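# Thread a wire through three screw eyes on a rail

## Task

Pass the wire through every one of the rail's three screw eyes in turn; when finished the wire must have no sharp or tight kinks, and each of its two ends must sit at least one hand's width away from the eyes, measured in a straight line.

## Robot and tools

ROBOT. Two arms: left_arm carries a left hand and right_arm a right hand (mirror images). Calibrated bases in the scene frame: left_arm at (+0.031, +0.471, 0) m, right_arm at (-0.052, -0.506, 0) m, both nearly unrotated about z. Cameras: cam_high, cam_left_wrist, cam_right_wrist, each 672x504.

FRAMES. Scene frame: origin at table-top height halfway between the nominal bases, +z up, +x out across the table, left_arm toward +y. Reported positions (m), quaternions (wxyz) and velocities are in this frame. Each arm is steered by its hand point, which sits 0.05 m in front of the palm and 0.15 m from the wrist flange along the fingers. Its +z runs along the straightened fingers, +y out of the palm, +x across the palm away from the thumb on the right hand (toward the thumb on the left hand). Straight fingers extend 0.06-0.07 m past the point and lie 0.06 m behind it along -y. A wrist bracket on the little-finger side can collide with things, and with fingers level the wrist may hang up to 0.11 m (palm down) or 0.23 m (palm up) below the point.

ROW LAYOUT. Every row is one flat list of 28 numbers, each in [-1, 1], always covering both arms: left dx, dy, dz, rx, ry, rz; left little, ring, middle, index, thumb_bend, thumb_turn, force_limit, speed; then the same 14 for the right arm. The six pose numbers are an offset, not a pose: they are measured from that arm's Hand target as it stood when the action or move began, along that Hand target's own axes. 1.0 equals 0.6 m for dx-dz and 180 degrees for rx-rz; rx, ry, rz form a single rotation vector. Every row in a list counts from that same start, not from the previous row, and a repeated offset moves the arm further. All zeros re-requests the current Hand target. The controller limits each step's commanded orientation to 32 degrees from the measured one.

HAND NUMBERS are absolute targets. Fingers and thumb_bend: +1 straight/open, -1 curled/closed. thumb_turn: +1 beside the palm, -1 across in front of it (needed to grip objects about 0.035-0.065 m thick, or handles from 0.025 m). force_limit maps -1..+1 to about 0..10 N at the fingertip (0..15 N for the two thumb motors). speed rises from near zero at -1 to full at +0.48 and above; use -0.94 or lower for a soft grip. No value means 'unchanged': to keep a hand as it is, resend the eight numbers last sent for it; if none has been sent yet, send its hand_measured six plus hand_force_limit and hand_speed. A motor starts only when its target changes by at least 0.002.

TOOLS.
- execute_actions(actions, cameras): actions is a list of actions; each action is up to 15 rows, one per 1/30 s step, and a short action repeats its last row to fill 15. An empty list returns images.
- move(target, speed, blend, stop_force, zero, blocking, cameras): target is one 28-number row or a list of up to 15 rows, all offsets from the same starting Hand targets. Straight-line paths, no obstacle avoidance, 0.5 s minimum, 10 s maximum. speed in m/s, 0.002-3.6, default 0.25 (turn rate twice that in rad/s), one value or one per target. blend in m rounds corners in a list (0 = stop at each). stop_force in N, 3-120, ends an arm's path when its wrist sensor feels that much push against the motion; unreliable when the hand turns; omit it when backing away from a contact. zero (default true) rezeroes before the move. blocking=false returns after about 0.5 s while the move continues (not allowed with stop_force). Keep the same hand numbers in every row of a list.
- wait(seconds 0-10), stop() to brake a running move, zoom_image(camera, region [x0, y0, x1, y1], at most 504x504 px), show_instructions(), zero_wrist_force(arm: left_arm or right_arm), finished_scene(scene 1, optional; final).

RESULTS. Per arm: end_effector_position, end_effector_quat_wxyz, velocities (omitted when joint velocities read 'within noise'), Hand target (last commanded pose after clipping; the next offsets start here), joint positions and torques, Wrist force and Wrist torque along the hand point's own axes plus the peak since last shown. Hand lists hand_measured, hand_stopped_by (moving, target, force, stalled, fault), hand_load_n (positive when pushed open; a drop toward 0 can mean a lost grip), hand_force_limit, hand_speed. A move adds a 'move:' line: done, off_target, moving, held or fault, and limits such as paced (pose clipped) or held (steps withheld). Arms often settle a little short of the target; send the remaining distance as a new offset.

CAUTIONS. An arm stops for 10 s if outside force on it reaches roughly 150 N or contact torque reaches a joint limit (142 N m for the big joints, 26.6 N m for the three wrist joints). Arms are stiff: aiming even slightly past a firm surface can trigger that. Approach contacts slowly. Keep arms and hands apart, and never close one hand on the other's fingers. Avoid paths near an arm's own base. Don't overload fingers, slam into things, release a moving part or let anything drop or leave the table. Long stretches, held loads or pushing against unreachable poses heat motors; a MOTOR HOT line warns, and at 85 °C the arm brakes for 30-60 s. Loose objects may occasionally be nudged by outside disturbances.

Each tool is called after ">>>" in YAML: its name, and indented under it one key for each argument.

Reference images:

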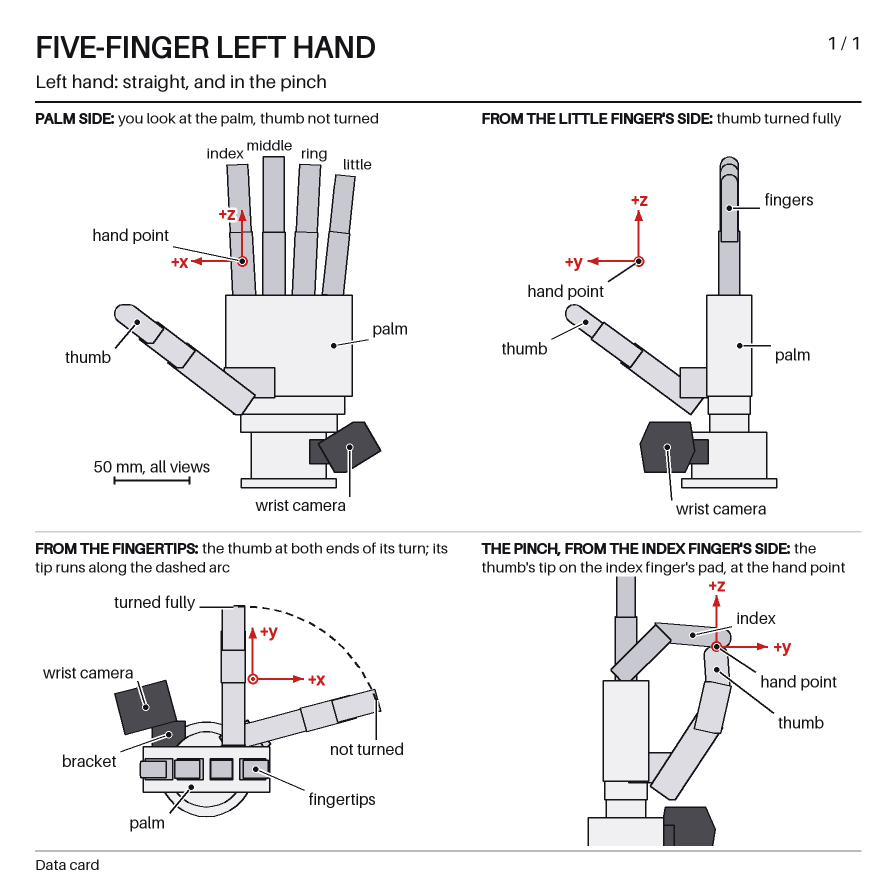

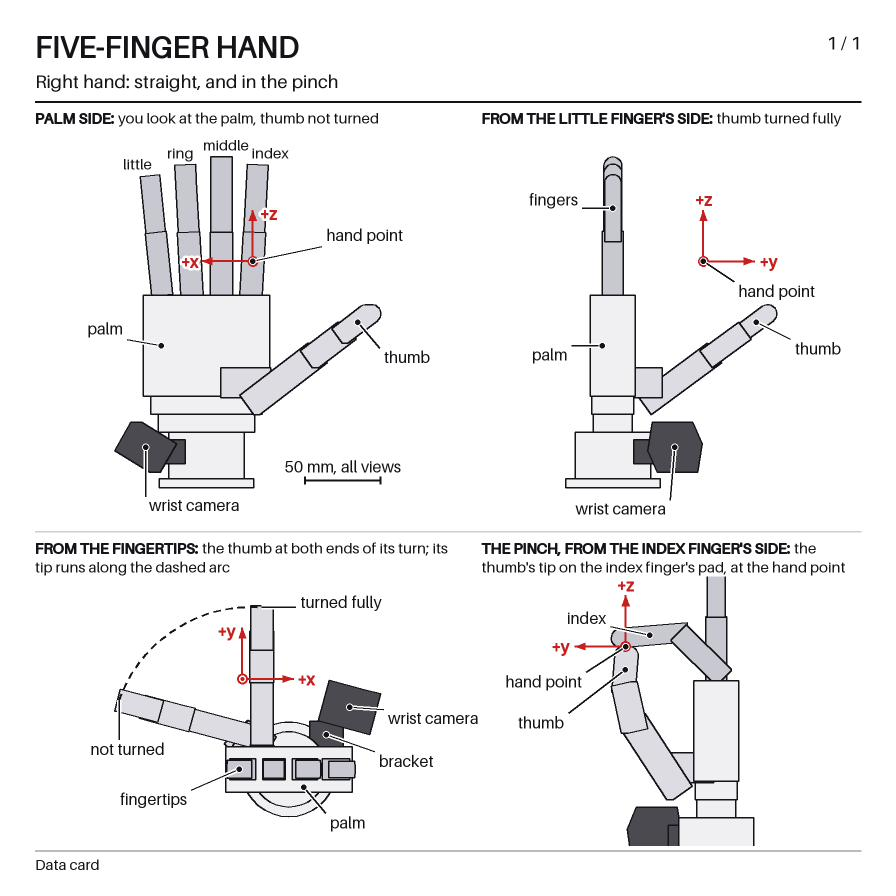

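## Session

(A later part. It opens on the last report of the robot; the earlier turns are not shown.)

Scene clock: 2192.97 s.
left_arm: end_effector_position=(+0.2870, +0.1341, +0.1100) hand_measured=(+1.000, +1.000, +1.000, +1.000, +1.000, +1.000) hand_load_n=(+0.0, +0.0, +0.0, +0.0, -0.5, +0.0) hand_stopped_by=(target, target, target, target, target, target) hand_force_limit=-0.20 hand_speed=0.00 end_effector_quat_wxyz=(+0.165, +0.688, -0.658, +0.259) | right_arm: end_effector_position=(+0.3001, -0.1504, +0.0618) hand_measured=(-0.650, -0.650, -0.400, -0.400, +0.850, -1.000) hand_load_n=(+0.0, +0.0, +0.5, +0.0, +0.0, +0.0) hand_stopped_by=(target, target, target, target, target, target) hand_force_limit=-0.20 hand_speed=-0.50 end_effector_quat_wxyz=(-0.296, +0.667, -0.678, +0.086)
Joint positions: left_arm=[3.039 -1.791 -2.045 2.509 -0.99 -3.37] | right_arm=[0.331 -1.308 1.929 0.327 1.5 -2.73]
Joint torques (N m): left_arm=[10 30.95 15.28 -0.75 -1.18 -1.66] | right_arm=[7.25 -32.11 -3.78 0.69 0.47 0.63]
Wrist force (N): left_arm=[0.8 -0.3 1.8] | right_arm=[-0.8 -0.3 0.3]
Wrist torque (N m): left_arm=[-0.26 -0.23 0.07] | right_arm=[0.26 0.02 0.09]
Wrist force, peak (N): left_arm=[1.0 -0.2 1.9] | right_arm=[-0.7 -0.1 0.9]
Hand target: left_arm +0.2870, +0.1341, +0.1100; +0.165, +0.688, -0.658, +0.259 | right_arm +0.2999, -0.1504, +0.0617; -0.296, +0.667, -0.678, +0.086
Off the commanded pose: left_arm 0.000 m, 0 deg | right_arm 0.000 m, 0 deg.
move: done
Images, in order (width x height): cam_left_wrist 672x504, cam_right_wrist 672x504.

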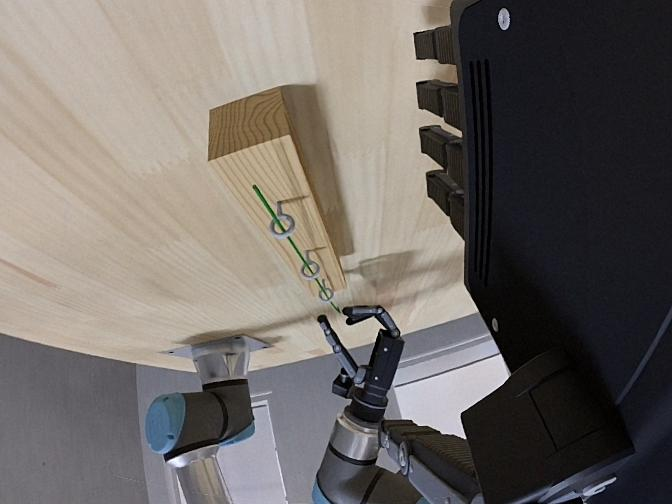

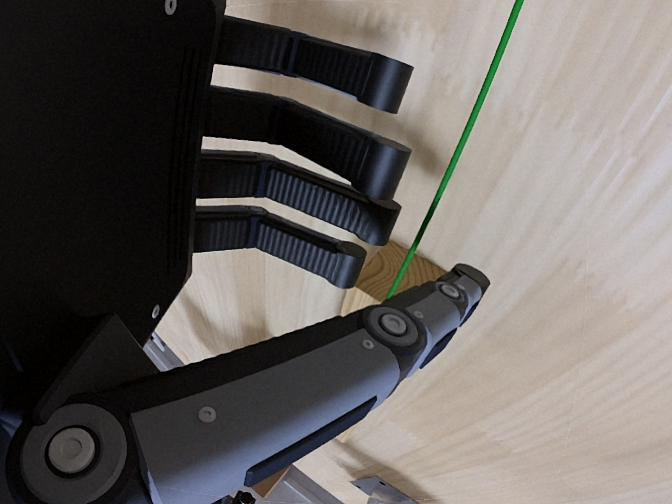

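>>> move:
  target:
    - [0,0,0,0,0,0,1,1,1,1,1,1,-0.2,0, 0.0516,0.0022,-0.0027,0,0,0,-0.65,-0.65,-0.4,-0.4,0.85,-1,-0.2,-0.5]
  speed: 0.03
  cameras: ["cam_left_wrist","cam_right_wrist"]

>>> zoom_image:
  camera: "cam_right_wrist"
  region: [330, 150, 500, 320]

>>> zoom_image:
  camera: "cam_left_wrist"
  region: [290, 260, 390, 360]

Scene clock: 2201.93 s.
left_arm: end_effector_position=(+0.2870, +0.1341, +0.1100) hand_measured=(+1.000, +1.000, +1.000, +1.000, +1.000, +1.000) hand_load_n=(+0.0, +0.0, +0.0, +0.0, +0.0, -0.5) hand_stopped_by=(target, target, target, target, target, target) hand_force_limit=-0.20 hand_speed=0.00 end_effector_quat_wxyz=(+0.165, +0.688, -0.658, +0.259) | right_arm: end_effector_position=(+0.2999, -0.1804, +0.0534) hand_measured=(-0.650, -0.650, -0.400, -0.400, +0.850, -1.000) hand_load_n=(+0.5, +0.0, +0.0, +0.0, +0.0, +0.0) hand_stopped_by=(target, target, target, target, target, target) hand_force_limit=-0.20 hand_speed=-0.50 end_effector_quat_wxyz=(-0.296, +0.667, -0.678, +0.086) end_effector_velocity=(+0.001, +0.002, +0.001) end_effector_angular_velocity=(+0.000, -0.001, -0.003)
Joint positions: left_arm=[3.039 -1.791 -2.045 2.509 -0.99 -3.37] | right_arm=[0.247 -1.337 1.996 0.296 1.451 -2.799]
Joint velocities: left_arm=[within noise] | right_arm=[0.006 0.001 -0.005 0.002 0.005 0.007]
Joint torques (N m): left_arm=[9.93 30.68 14.25 -0.82 -1.03 -1.43] | right_arm=[8.64 -17.45 -27.26 2.52 1.56 2.58]
Wrist force (N): left_arm=[0.6 -0.2 1.8] | right_arm=[-0.5 -0.2 0.5]
Wrist torque (N m): left_arm=[-0.25 -0.20 0.06] | right_arm=[0.27 -0.03 0.06]
Wrist force, peak (N): left_arm=[0.8 -0.2 2.0] | right_arm=[-1.3 0.2 0.2]
Hand target: left_arm +0.2870, +0.1341, +0.1100; +0.165, +0.688, -0.658, +0.259 | right_arm +0.3000, -0.1803, +0.0535; -0.296, +0.667, -0.678, +0.086
Off the commanded pose: left_arm 0.000 m, 0 deg | right_arm 0.000 m, 0 deg.
move: done
Images, in order (width x height): cam_left_wrist 672x504, cam_right_wrist 672x504.

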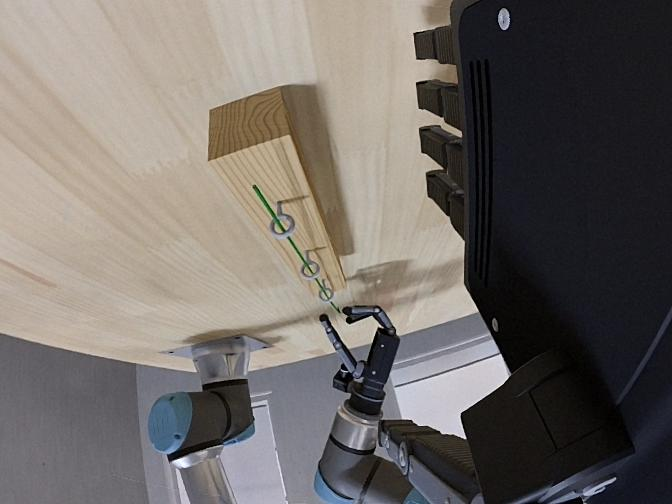

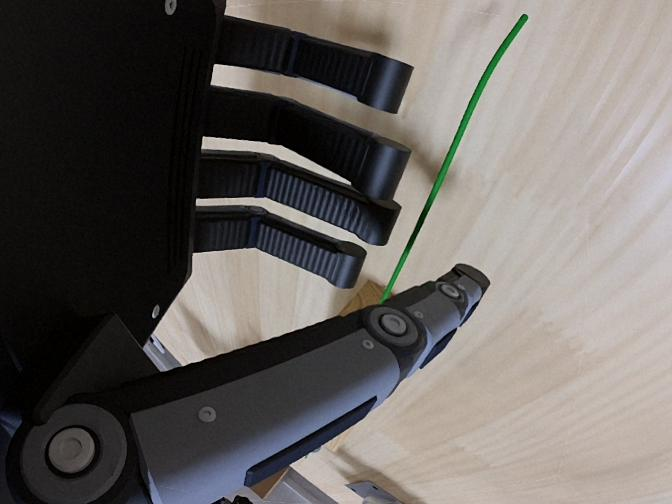

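Scaled by 2.965 from the camera's 672x504 image, which has a finer 960x720 frame.

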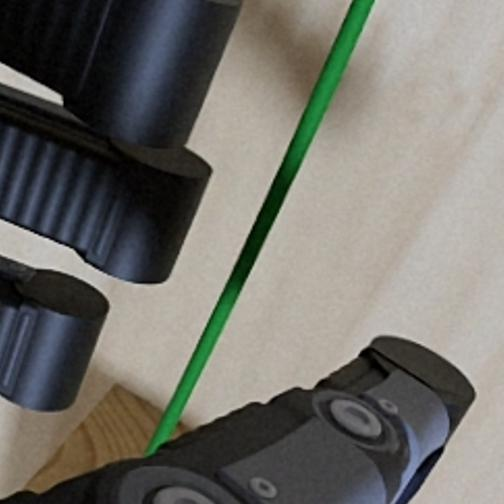

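Scaled by 5.040 from the camera's 672x504 image, which has a finer 960x720 frame.

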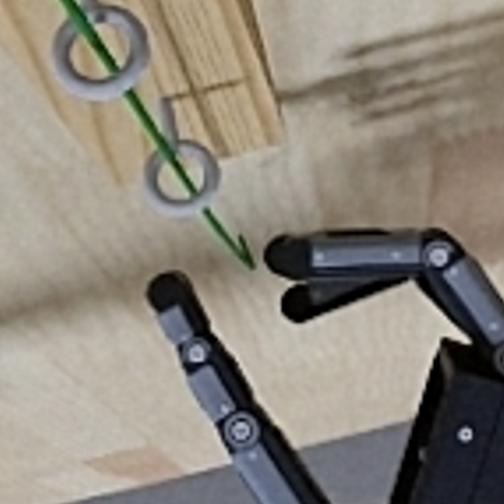

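>>> move:
  target:
    - [0,0,0,0,0,0,1,1,1,1,1,1,-0.2,0, 0.0017,0.0063,0.0037,0,0,0,-0.65,-0.65,-0.4,-0.4,0.85,-1,-0.2,-0.5]
    - [0,0,0,0,0,0,1,1,1,1,1,1,-0.2,0, 0.0017,0.0063,0.0037,0,0,0,-0.65,-0.65,-0.4,-0.4,0.3,-1,-0.2,-0.6]
  speed: 0.03
  cameras: ["cam_left_wrist","cam_right_wrist"]

>>> zoom_image:
  camera: "cam_right_wrist"
  region: [330, 150, 500, 320]

>>> zoom_image:
  camera: "cam_left_wrist"
  region: [290, 260, 390, 360]

Scene clock: 2215.27 s.
left_arm: end_effector_position=(+0.2870, +0.1341, +0.1100) hand_measured=(+1.000, +1.000, +1.000, +1.000, +1.000, +1.000) hand_load_n=(+0.0, +0.0, +0.0, +0.0, +0.0, +0.0) hand_stopped_by=(target, target, target, target, target, target) hand_force_limit=-0.20 hand_speed=0.00 end_effector_quat_wxyz=(+0.165, +0.688, -0.658, +0.259) | right_arm: end_effector_position=(+0.2979, -0.1803, +0.0495) hand_measured=(-0.650, -0.650, -0.400, -0.400, +0.438, -1.000) hand_load_n=(+0.0, +0.5, +3.5, +0.0, +9.0, +2.0) hand_stopped_by=(target, target, target, target, force, target) hand_force_limit=-0.20 hand_speed=-0.60 end_effector_quat_wxyz=(-0.296, +0.667, -0.678, +0.086)
Joint positions: left_arm=[3.039 -1.791 -2.045 2.509 -0.99 -3.37] | right_arm=[0.249 -1.334 2.004 0.284 1.452 -2.797]
Joint torques (N m): left_arm=[9.77 30.49 13.74 -0.69 -0.95 -1.59] | right_arm=[-6.26 -30 -27.03 2.45 -0.92 -0.79]
Wrist force (N): left_arm=[0.6 0.1 1.6] | right_arm=[-0.2 -0.1 0.3]
Wrist torque (N m): left_arm=[-0.20 -0.22 0.05] | right_arm=[0.28 -0.08 -0.02]
Wrist force, peak (N): left_arm=[0.9 -0.3 2.0] | right_arm=[-0.7 -0.5 0.9]
Hand target: left_arm +0.2870, +0.1341, +0.1100; +0.165, +0.688, -0.658, +0.259 | right_arm +0.2979, -0.1803, +0.0495; -0.296, +0.667, -0.678, +0.086
Off the commanded pose: left_arm 0.000 m, 0 deg | right_arm 0.000 m, 0 deg.
move: done
Images, in order (width x height): cam_left_wrist 672x504, cam_right_wrist 672x504.

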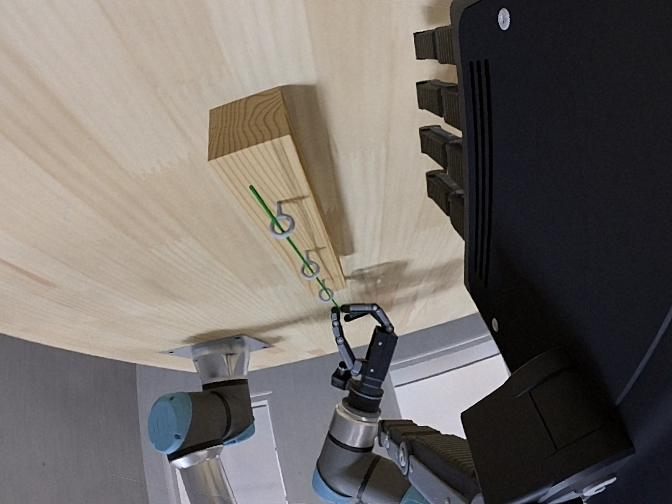

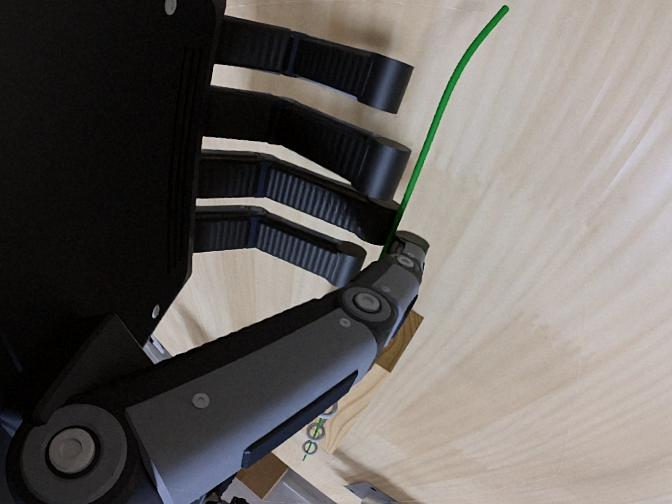

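Scaled by 2.965 from the camera's 672x504 image, which has a finer 960x720 frame.

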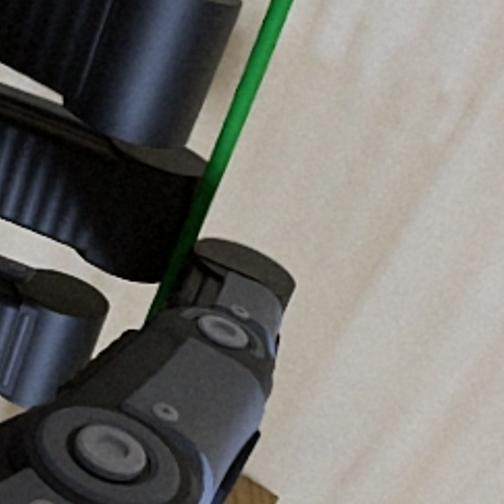

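Scaled by 5.040 from the camera's 672x504 image, which has a finer 960x720 frame.

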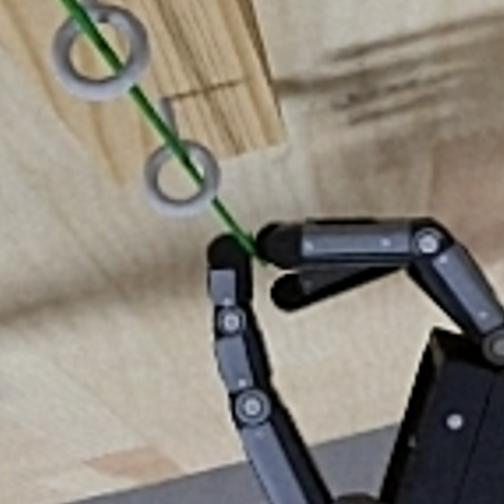

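>>> move:
  target:
    - [0,0,0,0,0,0,1,1,1,1,1,1,-0.2,0, -0.059,0.0091,0.0096,0,0,0,-0.65,-0.65,-0.4,-0.4,0.3,-1,-0.2,-0.6]
  speed: 0.02
  stop_force: 5
  cameras: ["cam_left_wrist","cam_right_wrist"]

>>> zoom_image:
  camera: "cam_left_wrist"
  region: [220, 130, 400, 360]

Scene clock: 2224.23 s.
left_arm: end_effector_position=(+0.2870, +0.1341, +0.1100) hand_measured=(+1.000, +1.000, +1.000, +1.000, +1.000, +1.000) hand_load_n=(+0.0, +0.0, +0.0, +0.0, +0.0, -0.5) hand_stopped_by=(target, target, target, target, target, target) hand_force_limit=-0.20 hand_speed=0.00 end_effector_quat_wxyz=(+0.165, +0.688, -0.658, +0.259) | right_arm: end_effector_position=(+0.2940, -0.1443, +0.0521) hand_measured=(-0.650, -0.650, -0.400, -0.400, +0.438, -1.000) hand_load_n=(+0.0, +0.5, +3.5, +0.5, +9.0, +2.0) hand_stopped_by=(target, target, target, target, force, target) hand_force_limit=-0.20 hand_speed=-0.60 end_effector_quat_wxyz=(-0.296, +0.667, -0.678, +0.086)
Joint positions: left_arm=[3.039 -1.791 -2.045 2.509 -0.99 -3.37] | right_arm=[0.354 -1.295 1.941 0.3 1.513 -2.712]
Joint torques (N m): left_arm=[9.67 30.93 13.25 -0.81 -1.07 -1.65] | right_arm=[-9.65 -32.52 -3.29 0 -1.68 -2.08]
Wrist force (N): left_arm=[0.7 -0.1 1.8] | right_arm=[-0.6 -0.1 0.9]
Wrist torque (N m): left_arm=[-0.23 -0.21 0.05] | right_arm=[0.24 -0.02 0.00]
Wrist force, peak (N): left_arm=[1.0 -0.2 2.1] | right_arm=[-1.1 -0.3 0.6]
Hand target: left_arm +0.2870, +0.1341, +0.1100; +0.165, +0.688, -0.658, +0.259 | right_arm +0.2940, -0.1443, +0.0521; -0.296, +0.667, -0.678, +0.086
Off the commanded pose: left_arm 0.000 m, 0 deg | right_arm 0.000 m, 0 deg.
move: done
Images, in order (width x height): cam_left_wrist 672x504, cam_right_wrist 672x504.

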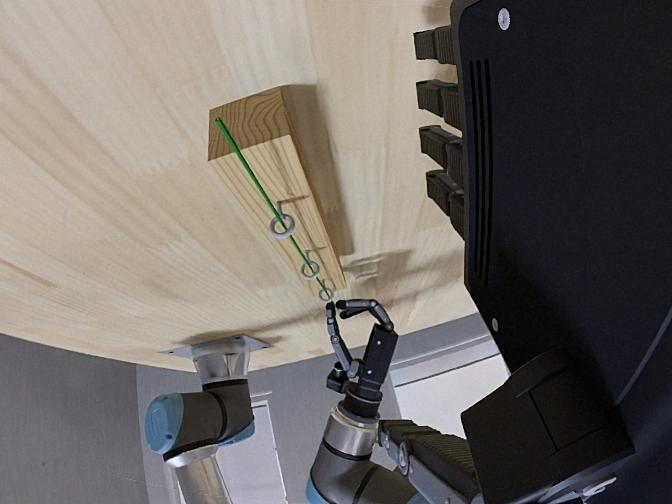

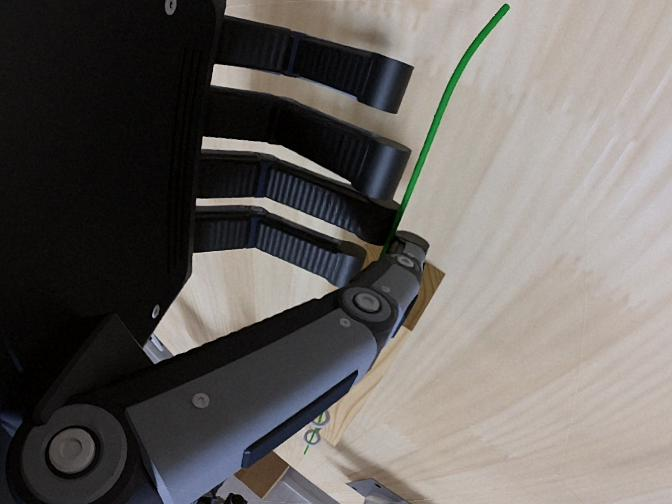

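Scaled by 2.191 from the camera's 672x504 image, which has a finer 960x720 frame.

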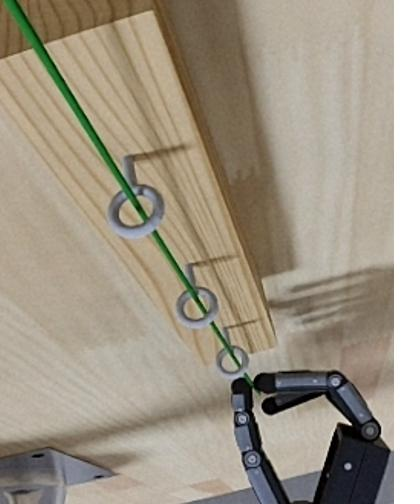

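>>> move:
  target:
    - [0,0,0,0,0,0,1,1,1,1,1,1,-0.2,0, -0.0564,0.0066,0.0089,0,0,0,-0.65,-0.65,-0.4,-0.4,0.3,-1,-0.2,-0.6]
  speed: 0.02
  stop_force: 5
  cameras: ["all"]

>>> zoom_image:
  camera: "cam_left_wrist"
  region: [220, 130, 400, 360]

>>> zoom_image:
  camera: "cam_high"
  region: [140, 160, 300, 340]

Scene clock: 2234.03 s.
left_arm: end_effector_position=(+0.2870, +0.1341, +0.1100) hand_measured=(+1.000, +1.000, +1.000, +1.000, +1.000, +1.000) hand_load_n=(+0.0, +0.0, +0.0, +0.0, +0.0, +0.0) hand_stopped_by=(target, target, target, target, target, target) hand_force_limit=-0.20 hand_speed=0.00 end_effector_quat_wxyz=(+0.165, +0.688, -0.658, +0.259) | right_arm: end_effector_position=(+0.2911, -0.1101, +0.0555) hand_measured=(-0.650, -0.650, -0.400, -0.400, +0.438, -1.000) hand_load_n=(+0.0, +0.0, +3.5, +0.0, +9.0, +2.0) hand_stopped_by=(target, target, target, target, force, target) hand_force_limit=-0.20 hand_speed=-0.60 end_effector_quat_wxyz=(-0.296, +0.667, -0.678, +0.086)
Joint positions: left_arm=[3.039 -1.791 -2.045 2.509 -0.99 -3.37] | right_arm=[0.443 -1.252 1.871 0.326 1.566 -2.639]
Joint torques (N m): left_arm=[9.47 30.89 11.74 -0.83 -0.98 -1.61] | right_arm=[-9.84 -34.23 -3.24 -0.24 -1.47 -2.1]
Wrist force (N): left_arm=[0.7 0.0 1.7] | right_arm=[-0.9 -0.2 0.5]
Wrist torque (N m): left_arm=[-0.22 -0.22 0.06] | right_arm=[0.28 0.04 -0.03]
Wrist force, peak (N): left_arm=[1.2 -0.3 2.0] | right_arm=[-1.0 -0.1 0.6]
Hand target: left_arm +0.2870, +0.1341, +0.1100; +0.165, +0.688, -0.658, +0.259 | right_arm +0.2911, -0.1101, +0.0555; -0.296, +0.667, -0.678, +0.086
Off the commanded pose: left_arm 0.000 m, 0 deg | right_arm 0.000 m, 0 deg.
move: done

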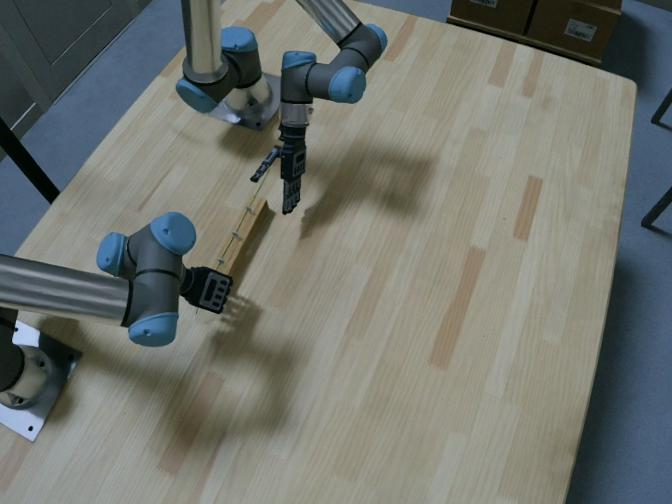

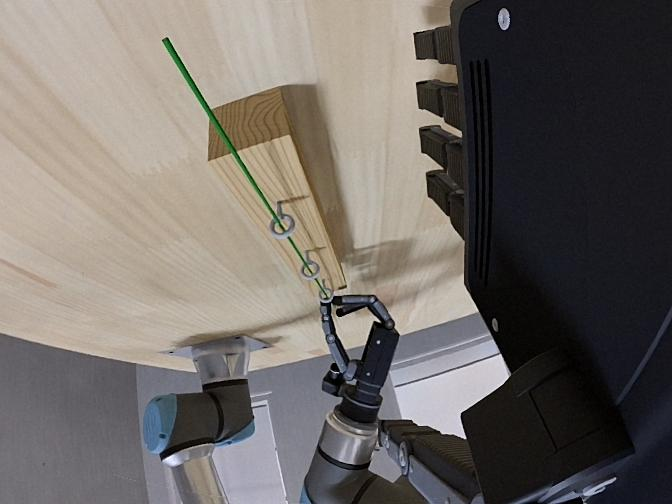

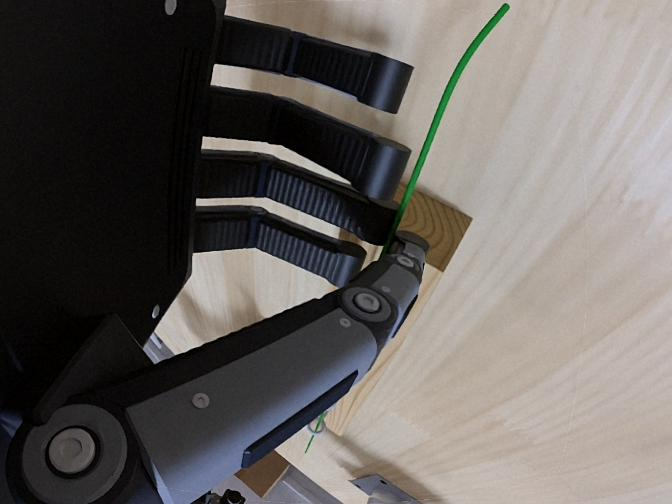

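Scaled by 2.191 from the camera's 672x504 image, which has a finer 960x720 frame.

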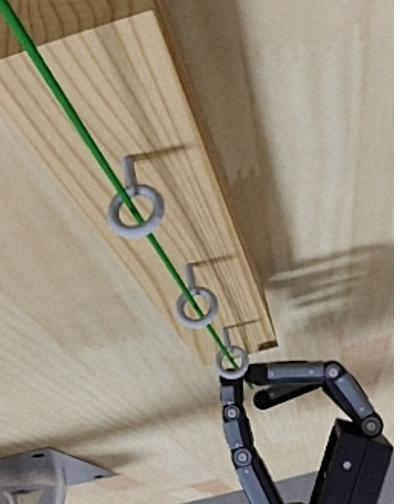

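Scaled by 2.800 from the camera's 672x504 image, which has a finer 960x720 frame.

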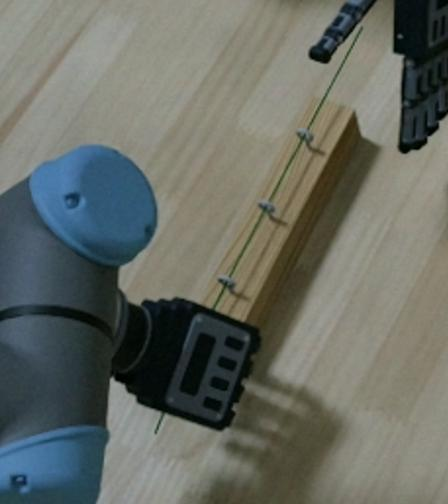

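>>> move:
  target:
    - [0,0,0,0,0,0,1,1,1,1,1,1,-0.2,0, 0,0,0,0,0,0,-0.65,-0.65,-0.4,-0.4,0.85,-1,-0.2,-0.5]
  speed: 0.02
  cameras: ["cam_left_wrist","cam_right_wrist"]

>>> zoom_image:
  camera: "cam_left_wrist"
  region: [290, 260, 390, 360]

>>> zoom_image:
  camera: "cam_right_wrist"
  region: [330, 150, 500, 320]

Scene clock: 2250.10 s.
left_arm: end_effector_position=(+0.2870, +0.1341, +0.1100) hand_measured=(+1.000, +1.000, +1.000, +1.000, +1.000, +1.000) hand_load_n=(+0.0, +0.0, +0.0, +0.0, +0.0, +0.0) hand_stopped_by=(target, target, target, target, target, target) hand_force_limit=-0.20 hand_speed=0.00 end_effector_quat_wxyz=(+0.165, +0.688, -0.658, +0.259) | right_arm: end_effector_position=(+0.2911, -0.1101, +0.0555) hand_measured=(-0.650, -0.650, -0.400, -0.400, +0.850, -1.000) hand_load_n=(+0.0, +0.5, +0.0, +0.0, +0.0, +0.0) hand_stopped_by=(target, target, target, target, target, target) hand_force_limit=-0.20 hand_speed=-0.50 end_effector_quat_wxyz=(-0.296, +0.667, -0.678, +0.086)
Joint positions: left_arm=[3.039 -1.791 -2.045 2.509 -0.99 -3.37] | right_arm=[0.443 -1.252 1.871 0.326 1.566 -2.639]
Joint torques (N m): left_arm=[10.27 31 11.47 -0.77 -1.03 -1.54] | right_arm=[-9.66 -33.17 -4.24 -0.17 -1.39 -2.01]
Wrist force (N): left_arm=[0.9 0.1 1.8] | right_arm=[-0.7 0.1 0.6]
Wrist torque (N m): left_arm=[-0.19 -0.25 0.07] | right_arm=[0.31 -0.01 0.00]
Wrist force, peak (N): left_arm=[0.9 -0.2 2.0] | right_arm=[-1.2 0.0 0.4]
Hand target: left_arm +0.2870, +0.1341, +0.1100; +0.165, +0.688, -0.658, +0.259 | right_arm +0.2911, -0.1101, +0.0555; -0.296, +0.667, -0.678, +0.086
Off the commanded pose: left_arm 0.000 m, 0 deg | right_arm 0.000 m, 0 deg.
move: done
Images, in order (width x height): cam_left_wrist 672x504, cam_right_wrist 672x504.

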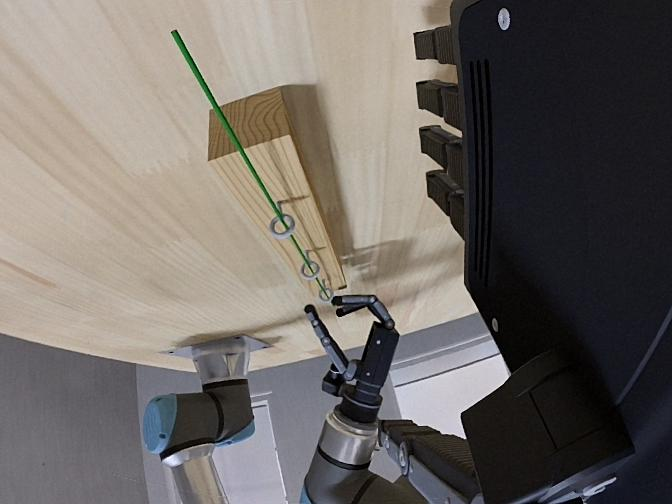

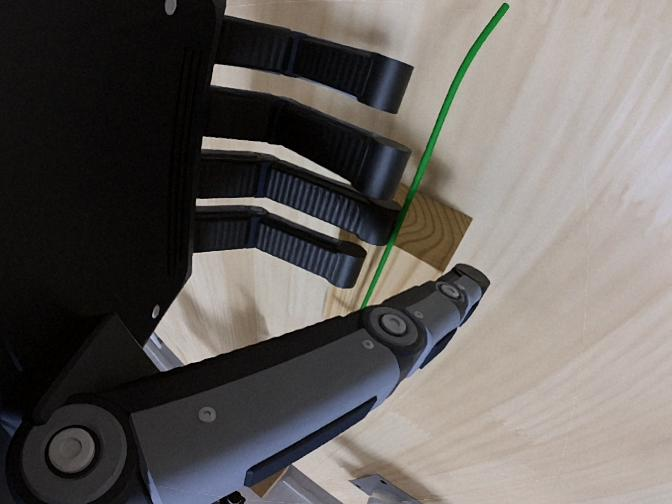

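Scaled by 5.040 from the camera's 672x504 image, which has a finer 960x720 frame.

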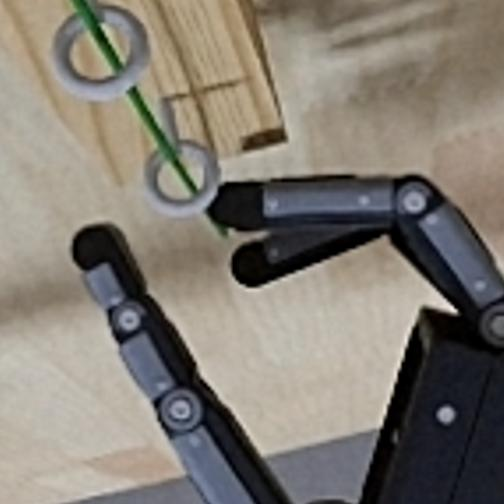

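Scaled by 2.965 from the camera's 672x504 image, which has a finer 960x720 frame.

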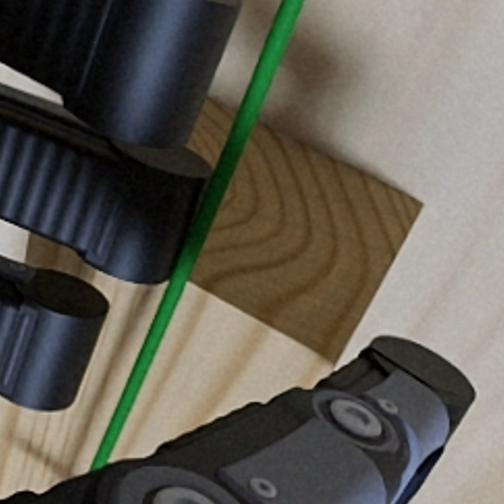

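>>> move:
  target:
    - [0,0,0,0,0,0,1,1,1,1,1,1,-0.2,0, 0.0011,-0.0057,0.0034,0,0,0,-0.65,-0.65,-0.4,-0.4,0.85,-1,-0.2,-0.5]
    - [0,0,0,0,0,0,1,1,1,1,1,1,-0.2,0, 0.053,-0.008,-0.0069,0,0,0,-0.65,-0.65,-0.4,-0.4,0.85,-1,-0.2,-0.5]
  speed: 0.03
  cameras: ["cam_left_wrist","cam_right_wrist"]

>>> zoom_image:
  camera: "cam_left_wrist"
  region: [290, 260, 390, 360]

>>> zoom_image:
  camera: "cam_right_wrist"
  region: [330, 150, 500, 320]

Scene clock: 2257.37 s.
left_arm: end_effector_position=(+0.2870, +0.1341, +0.1100) hand_measured=(+1.000, +1.000, +1.000, +1.000, +1.000, +1.000) hand_load_n=(+0.0, +0.0, +0.0, +0.0, +0.0, +0.0) hand_stopped_by=(target, target, target, target, target, target) hand_force_limit=-0.20 hand_speed=0.00 end_effector_quat_wxyz=(+0.165, +0.688, -0.658, +0.259) | right_arm: end_effector_position=(+0.2951, -0.1422, +0.0521) hand_measured=(-0.650, -0.650, -0.400, -0.400, +0.850, -1.000) hand_load_n=(+0.0, +0.5, +0.0, +0.0, +0.0, +0.0) hand_stopped_by=(target, target, target, target, target, target) hand_force_limit=-0.20 hand_speed=-0.50 end_effector_quat_wxyz=(-0.296, +0.667, -0.678, +0.086) end_effector_velocity=(+0.001, +0.002, +0.000) end_effector_angular_velocity=(+0.001, +0.000, -0.003)
Joint positions: left_arm=[3.039 -1.791 -2.045 2.509 -0.99 -3.37] | right_arm=[0.358 -1.29 1.934 0.302 1.516 -2.708]
Joint velocities: left_arm=[within noise] | right_arm=[0.005 0.003 -0.005 0.001 0.004 0.007]
Joint torques (N m): left_arm=[9.9 30.61 10.56 -0.8 -1.03 -1.44] | right_arm=[9.17 -20.92 -25.71 2.05 1.53 2.41]
Wrist force (N): left_arm=[0.7 -0.3 1.7] | right_arm=[-0.7 0.0 0.4]
Wrist torque (N m): left_arm=[-0.25 -0.21 0.06] | right_arm=[0.29 -0.01 0.06]
Wrist force, peak (N): left_arm=[1.0 -0.1 2.0] | right_arm=[-1.0 0.0 0.7]
Hand target: left_arm +0.2870, +0.1341, +0.1100; +0.165, +0.688, -0.658, +0.259 | right_arm +0.2952, -0.1421, +0.0522; -0.296, +0.667, -0.678, +0.086
Off the commanded pose: left_arm 0.000 m, 0 deg | right_arm 0.000 m, 0 deg.
move: done
Images, in order (width x height): cam_left_wrist 672x504, cam_right_wrist 672x504.

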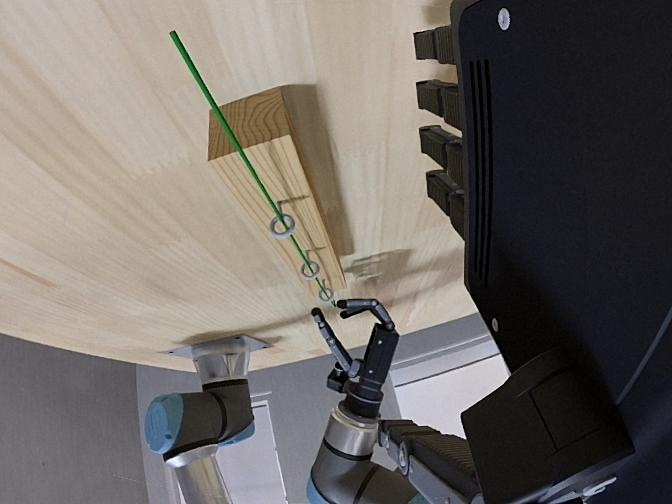

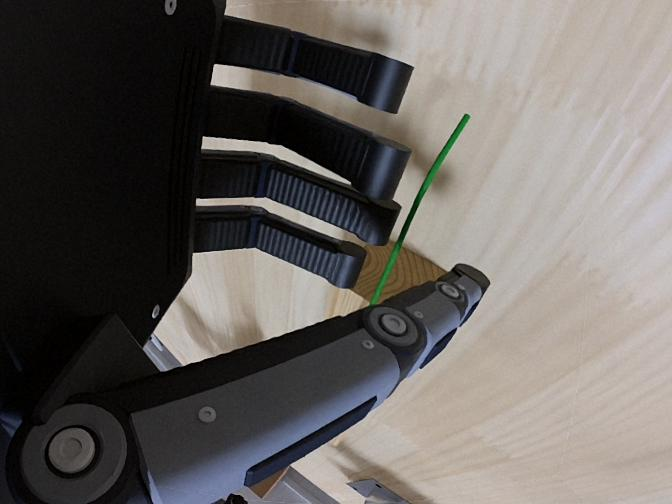

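Scaled by 5.040 from the camera's 672x504 image, which has a finer 960x720 frame.

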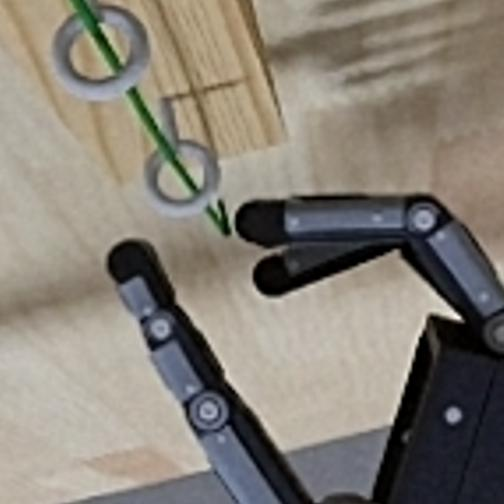

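Scaled by 2.965 from the camera's 672x504 image, which has a finer 960x720 frame.

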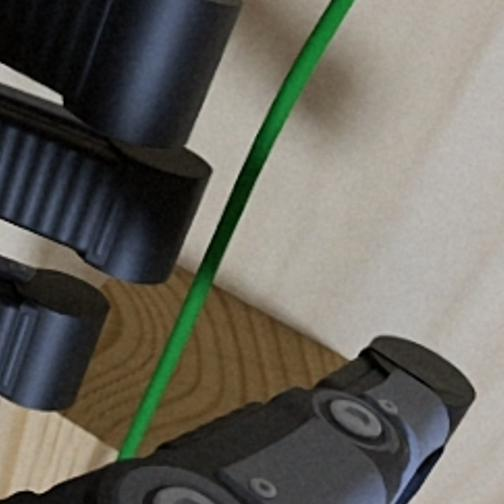

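>>> move:
  target:
    - [0,0,0,0,0,0,1,1,1,1,1,1,-0.2,0, 0.0014,0.0026,0.0041,0,0,0,-0.65,-0.65,-0.4,-0.4,0.85,-1,-0.2,-0.5]
    - [0,0,0,0,0,0,1,1,1,1,1,1,-0.2,0, 0.0014,0.0026,0.0041,0,0,0,-0.65,-0.65,-0.4,-0.4,0.3,-1,-0.2,-0.6]
  speed: 0.03
  cameras: ["cam_left_wrist","cam_right_wrist"]

>>> zoom_image:
  camera: "cam_right_wrist"
  region: [330, 100, 500, 320]

Scene clock: 2266.53 s.
left_arm: end_effector_position=(+0.2870, +0.1341, +0.1100) hand_measured=(+1.000, +1.000, +1.000, +1.000, +1.000, +1.000) hand_load_n=(+0.0, +0.0, +0.0, +0.0, +0.0, +0.0) hand_stopped_by=(target, target, target, target, target, target) hand_force_limit=-0.20 hand_speed=0.00 end_effector_quat_wxyz=(+0.165, +0.688, -0.658, +0.259) | right_arm: end_effector_position=(+0.2951, -0.1421, +0.0491) hand_measured=(-0.650, -0.650, -0.400, -0.400, +0.436, -1.000) hand_load_n=(+0.0, +0.0, +2.5, +0.0, +6.0, +1.0) hand_stopped_by=(target, target, target, target, force, target) hand_force_limit=-0.20 hand_speed=-0.60 end_effector_quat_wxyz=(-0.296, +0.667, -0.678, +0.086)
Joint positions: left_arm=[3.039 -1.791 -2.045 2.509 -0.99 -3.37] | right_arm=[0.359 -1.285 1.937 0.294 1.516 -2.708]
Joint torques (N m): left_arm=[9.35 31.02 9.87 -0.8 -1.06 -1.6] | right_arm=[8.23 -31.99 -25.9 2.34 1.4 2.11]
Wrist force (N): left_arm=[0.7 -0.2 1.8] | right_arm=[-1.0 0.1 0.2]
Wrist torque (N m): left_arm=[-0.25 -0.21 0.06] | right_arm=[0.30 0.03 -0.01]
Wrist force, peak (N): left_arm=[1.2 -0.1 2.0] | right_arm=[-1.0 -0.4 0.6]
Hand target: left_arm +0.2870, +0.1341, +0.1100; +0.165, +0.688, -0.658, +0.259 | right_arm +0.2952, -0.1421, +0.0491; -0.296, +0.667, -0.678, +0.086
Off the commanded pose: left_arm 0.000 m, 0 deg | right_arm 0.000 m, 0 deg.
move: done
Images, in order (width x height): cam_left_wrist 672x504, cam_right_wrist 672x504.

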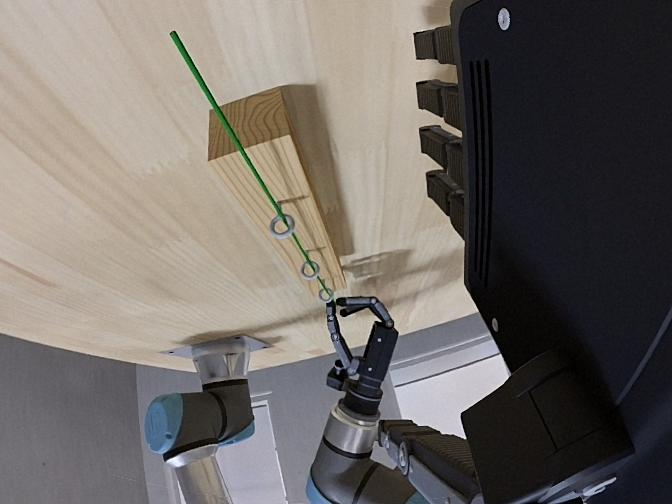

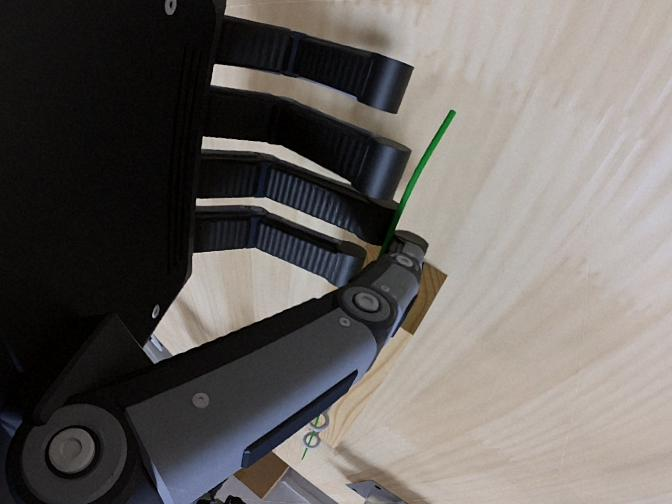

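Scaled by 2.291 from the camera's 672x504 image, which has a finer 960x720 frame.

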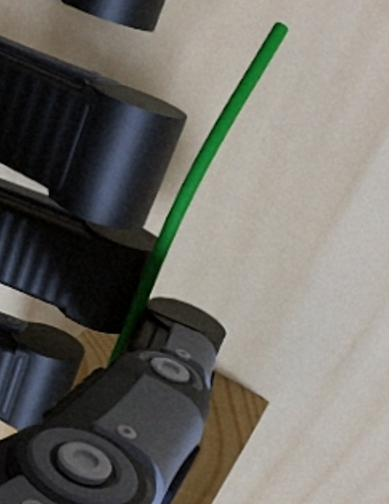

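>>> move:
  target:
    - [0,0,0,0,0,0,1,1,1,1,1,1,-0.2,0, -0.0198,0.0022,0.003,0,0,0,-0.65,-0.65,-0.4,-0.4,0.3,-1,-0.2,-0.6]
  speed: 0.02
  stop_force: 5
  cameras: ["all"]

>>> zoom_image:
  camera: "cam_high"
  region: [160, 150, 290, 320]

Scene clock: 2272.50 s.
left_arm: end_effector_position=(+0.2870, +0.1341, +0.1100) hand_measured=(+1.000, +1.000, +1.000, +1.000, +1.000, +1.000) hand_load_n=(+0.0, +0.0, +0.0, +0.0, -0.5, +0.0) hand_stopped_by=(target, target, target, target, target, target) hand_force_limit=-0.20 hand_speed=0.00 end_effector_quat_wxyz=(+0.165, +0.688, -0.658, +0.259) | right_arm: end_effector_position=(+0.2942, -0.1301, +0.0504) hand_measured=(-0.650, -0.650, -0.400, -0.400, +0.436, -1.000) hand_load_n=(+0.0, +0.0, +2.5, +0.0, +6.0, +1.0) hand_stopped_by=(target, target, target, target, force, target) hand_force_limit=-0.20 hand_speed=-0.60 end_effector_quat_wxyz=(-0.296, +0.667, -0.678, +0.086)
Joint positions: left_arm=[3.039 -1.791 -2.045 2.509 -0.99 -3.37] | right_arm=[0.391 -1.271 1.913 0.303 1.535 -2.682]
Joint torques (N m): left_arm=[9.62 30.2 8.59 -0.71 -0.98 -1.56] | right_arm=[-10.18 -33.16 -3.18 -0.14 -1.46 -2.1]
Wrist force (N): left_arm=[0.7 0.0 1.8] | right_arm=[-0.8 -0.2 0.3]
Wrist torque (N m): left_arm=[-0.21 -0.22 0.05] | right_arm=[0.26 -0.01 -0.01]
Wrist force, peak (N): left_arm=[1.1 -0.1 2.1] | right_arm=[-1.2 -0.4 0.3]
Hand target: left_arm +0.2870, +0.1341, +0.1100; +0.165, +0.688, -0.658, +0.259 | right_arm +0.2942, -0.1301, +0.0504; -0.296, +0.667, -0.678, +0.086
Off the commanded pose: left_arm 0.000 m, 0 deg | right_arm 0.000 m, 0 deg.
move: done

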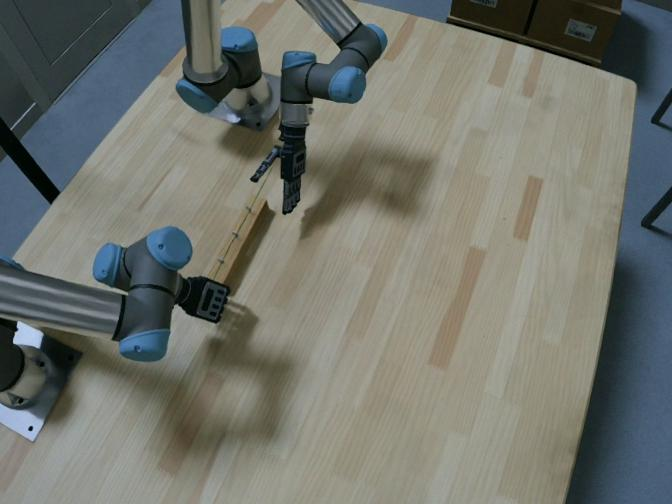

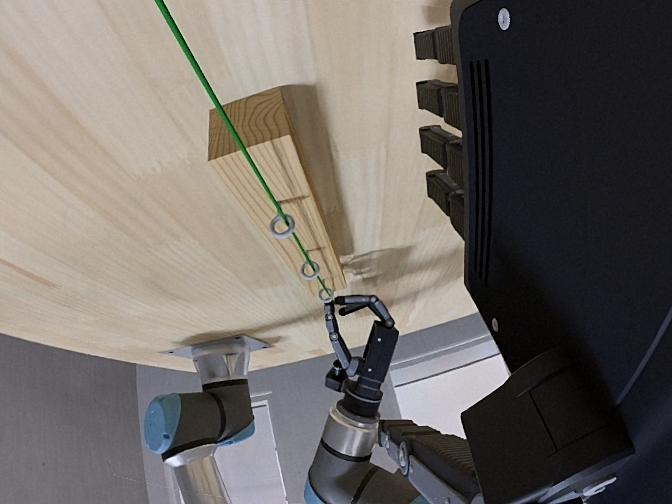

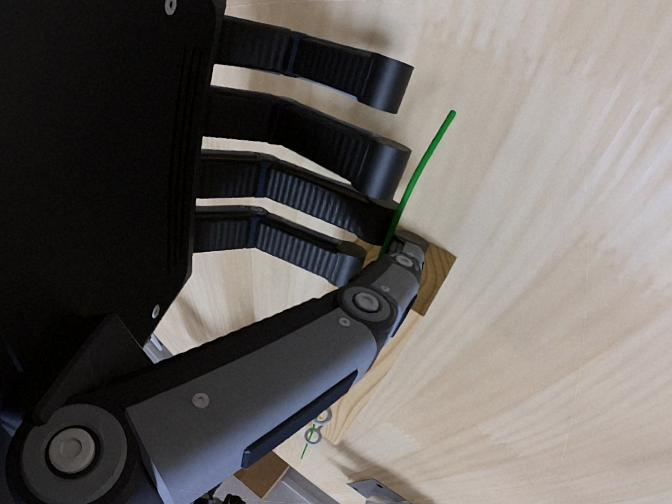

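Scaled by 2.965 from the camera's 672x504 image, which has a finer 960x720 frame.

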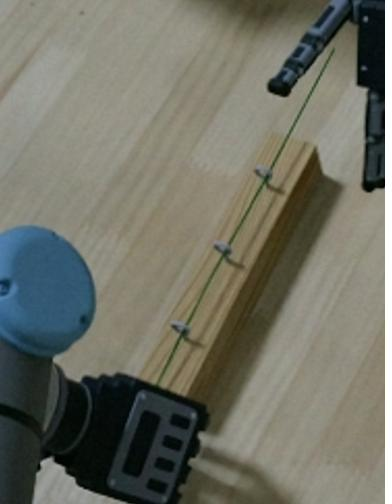

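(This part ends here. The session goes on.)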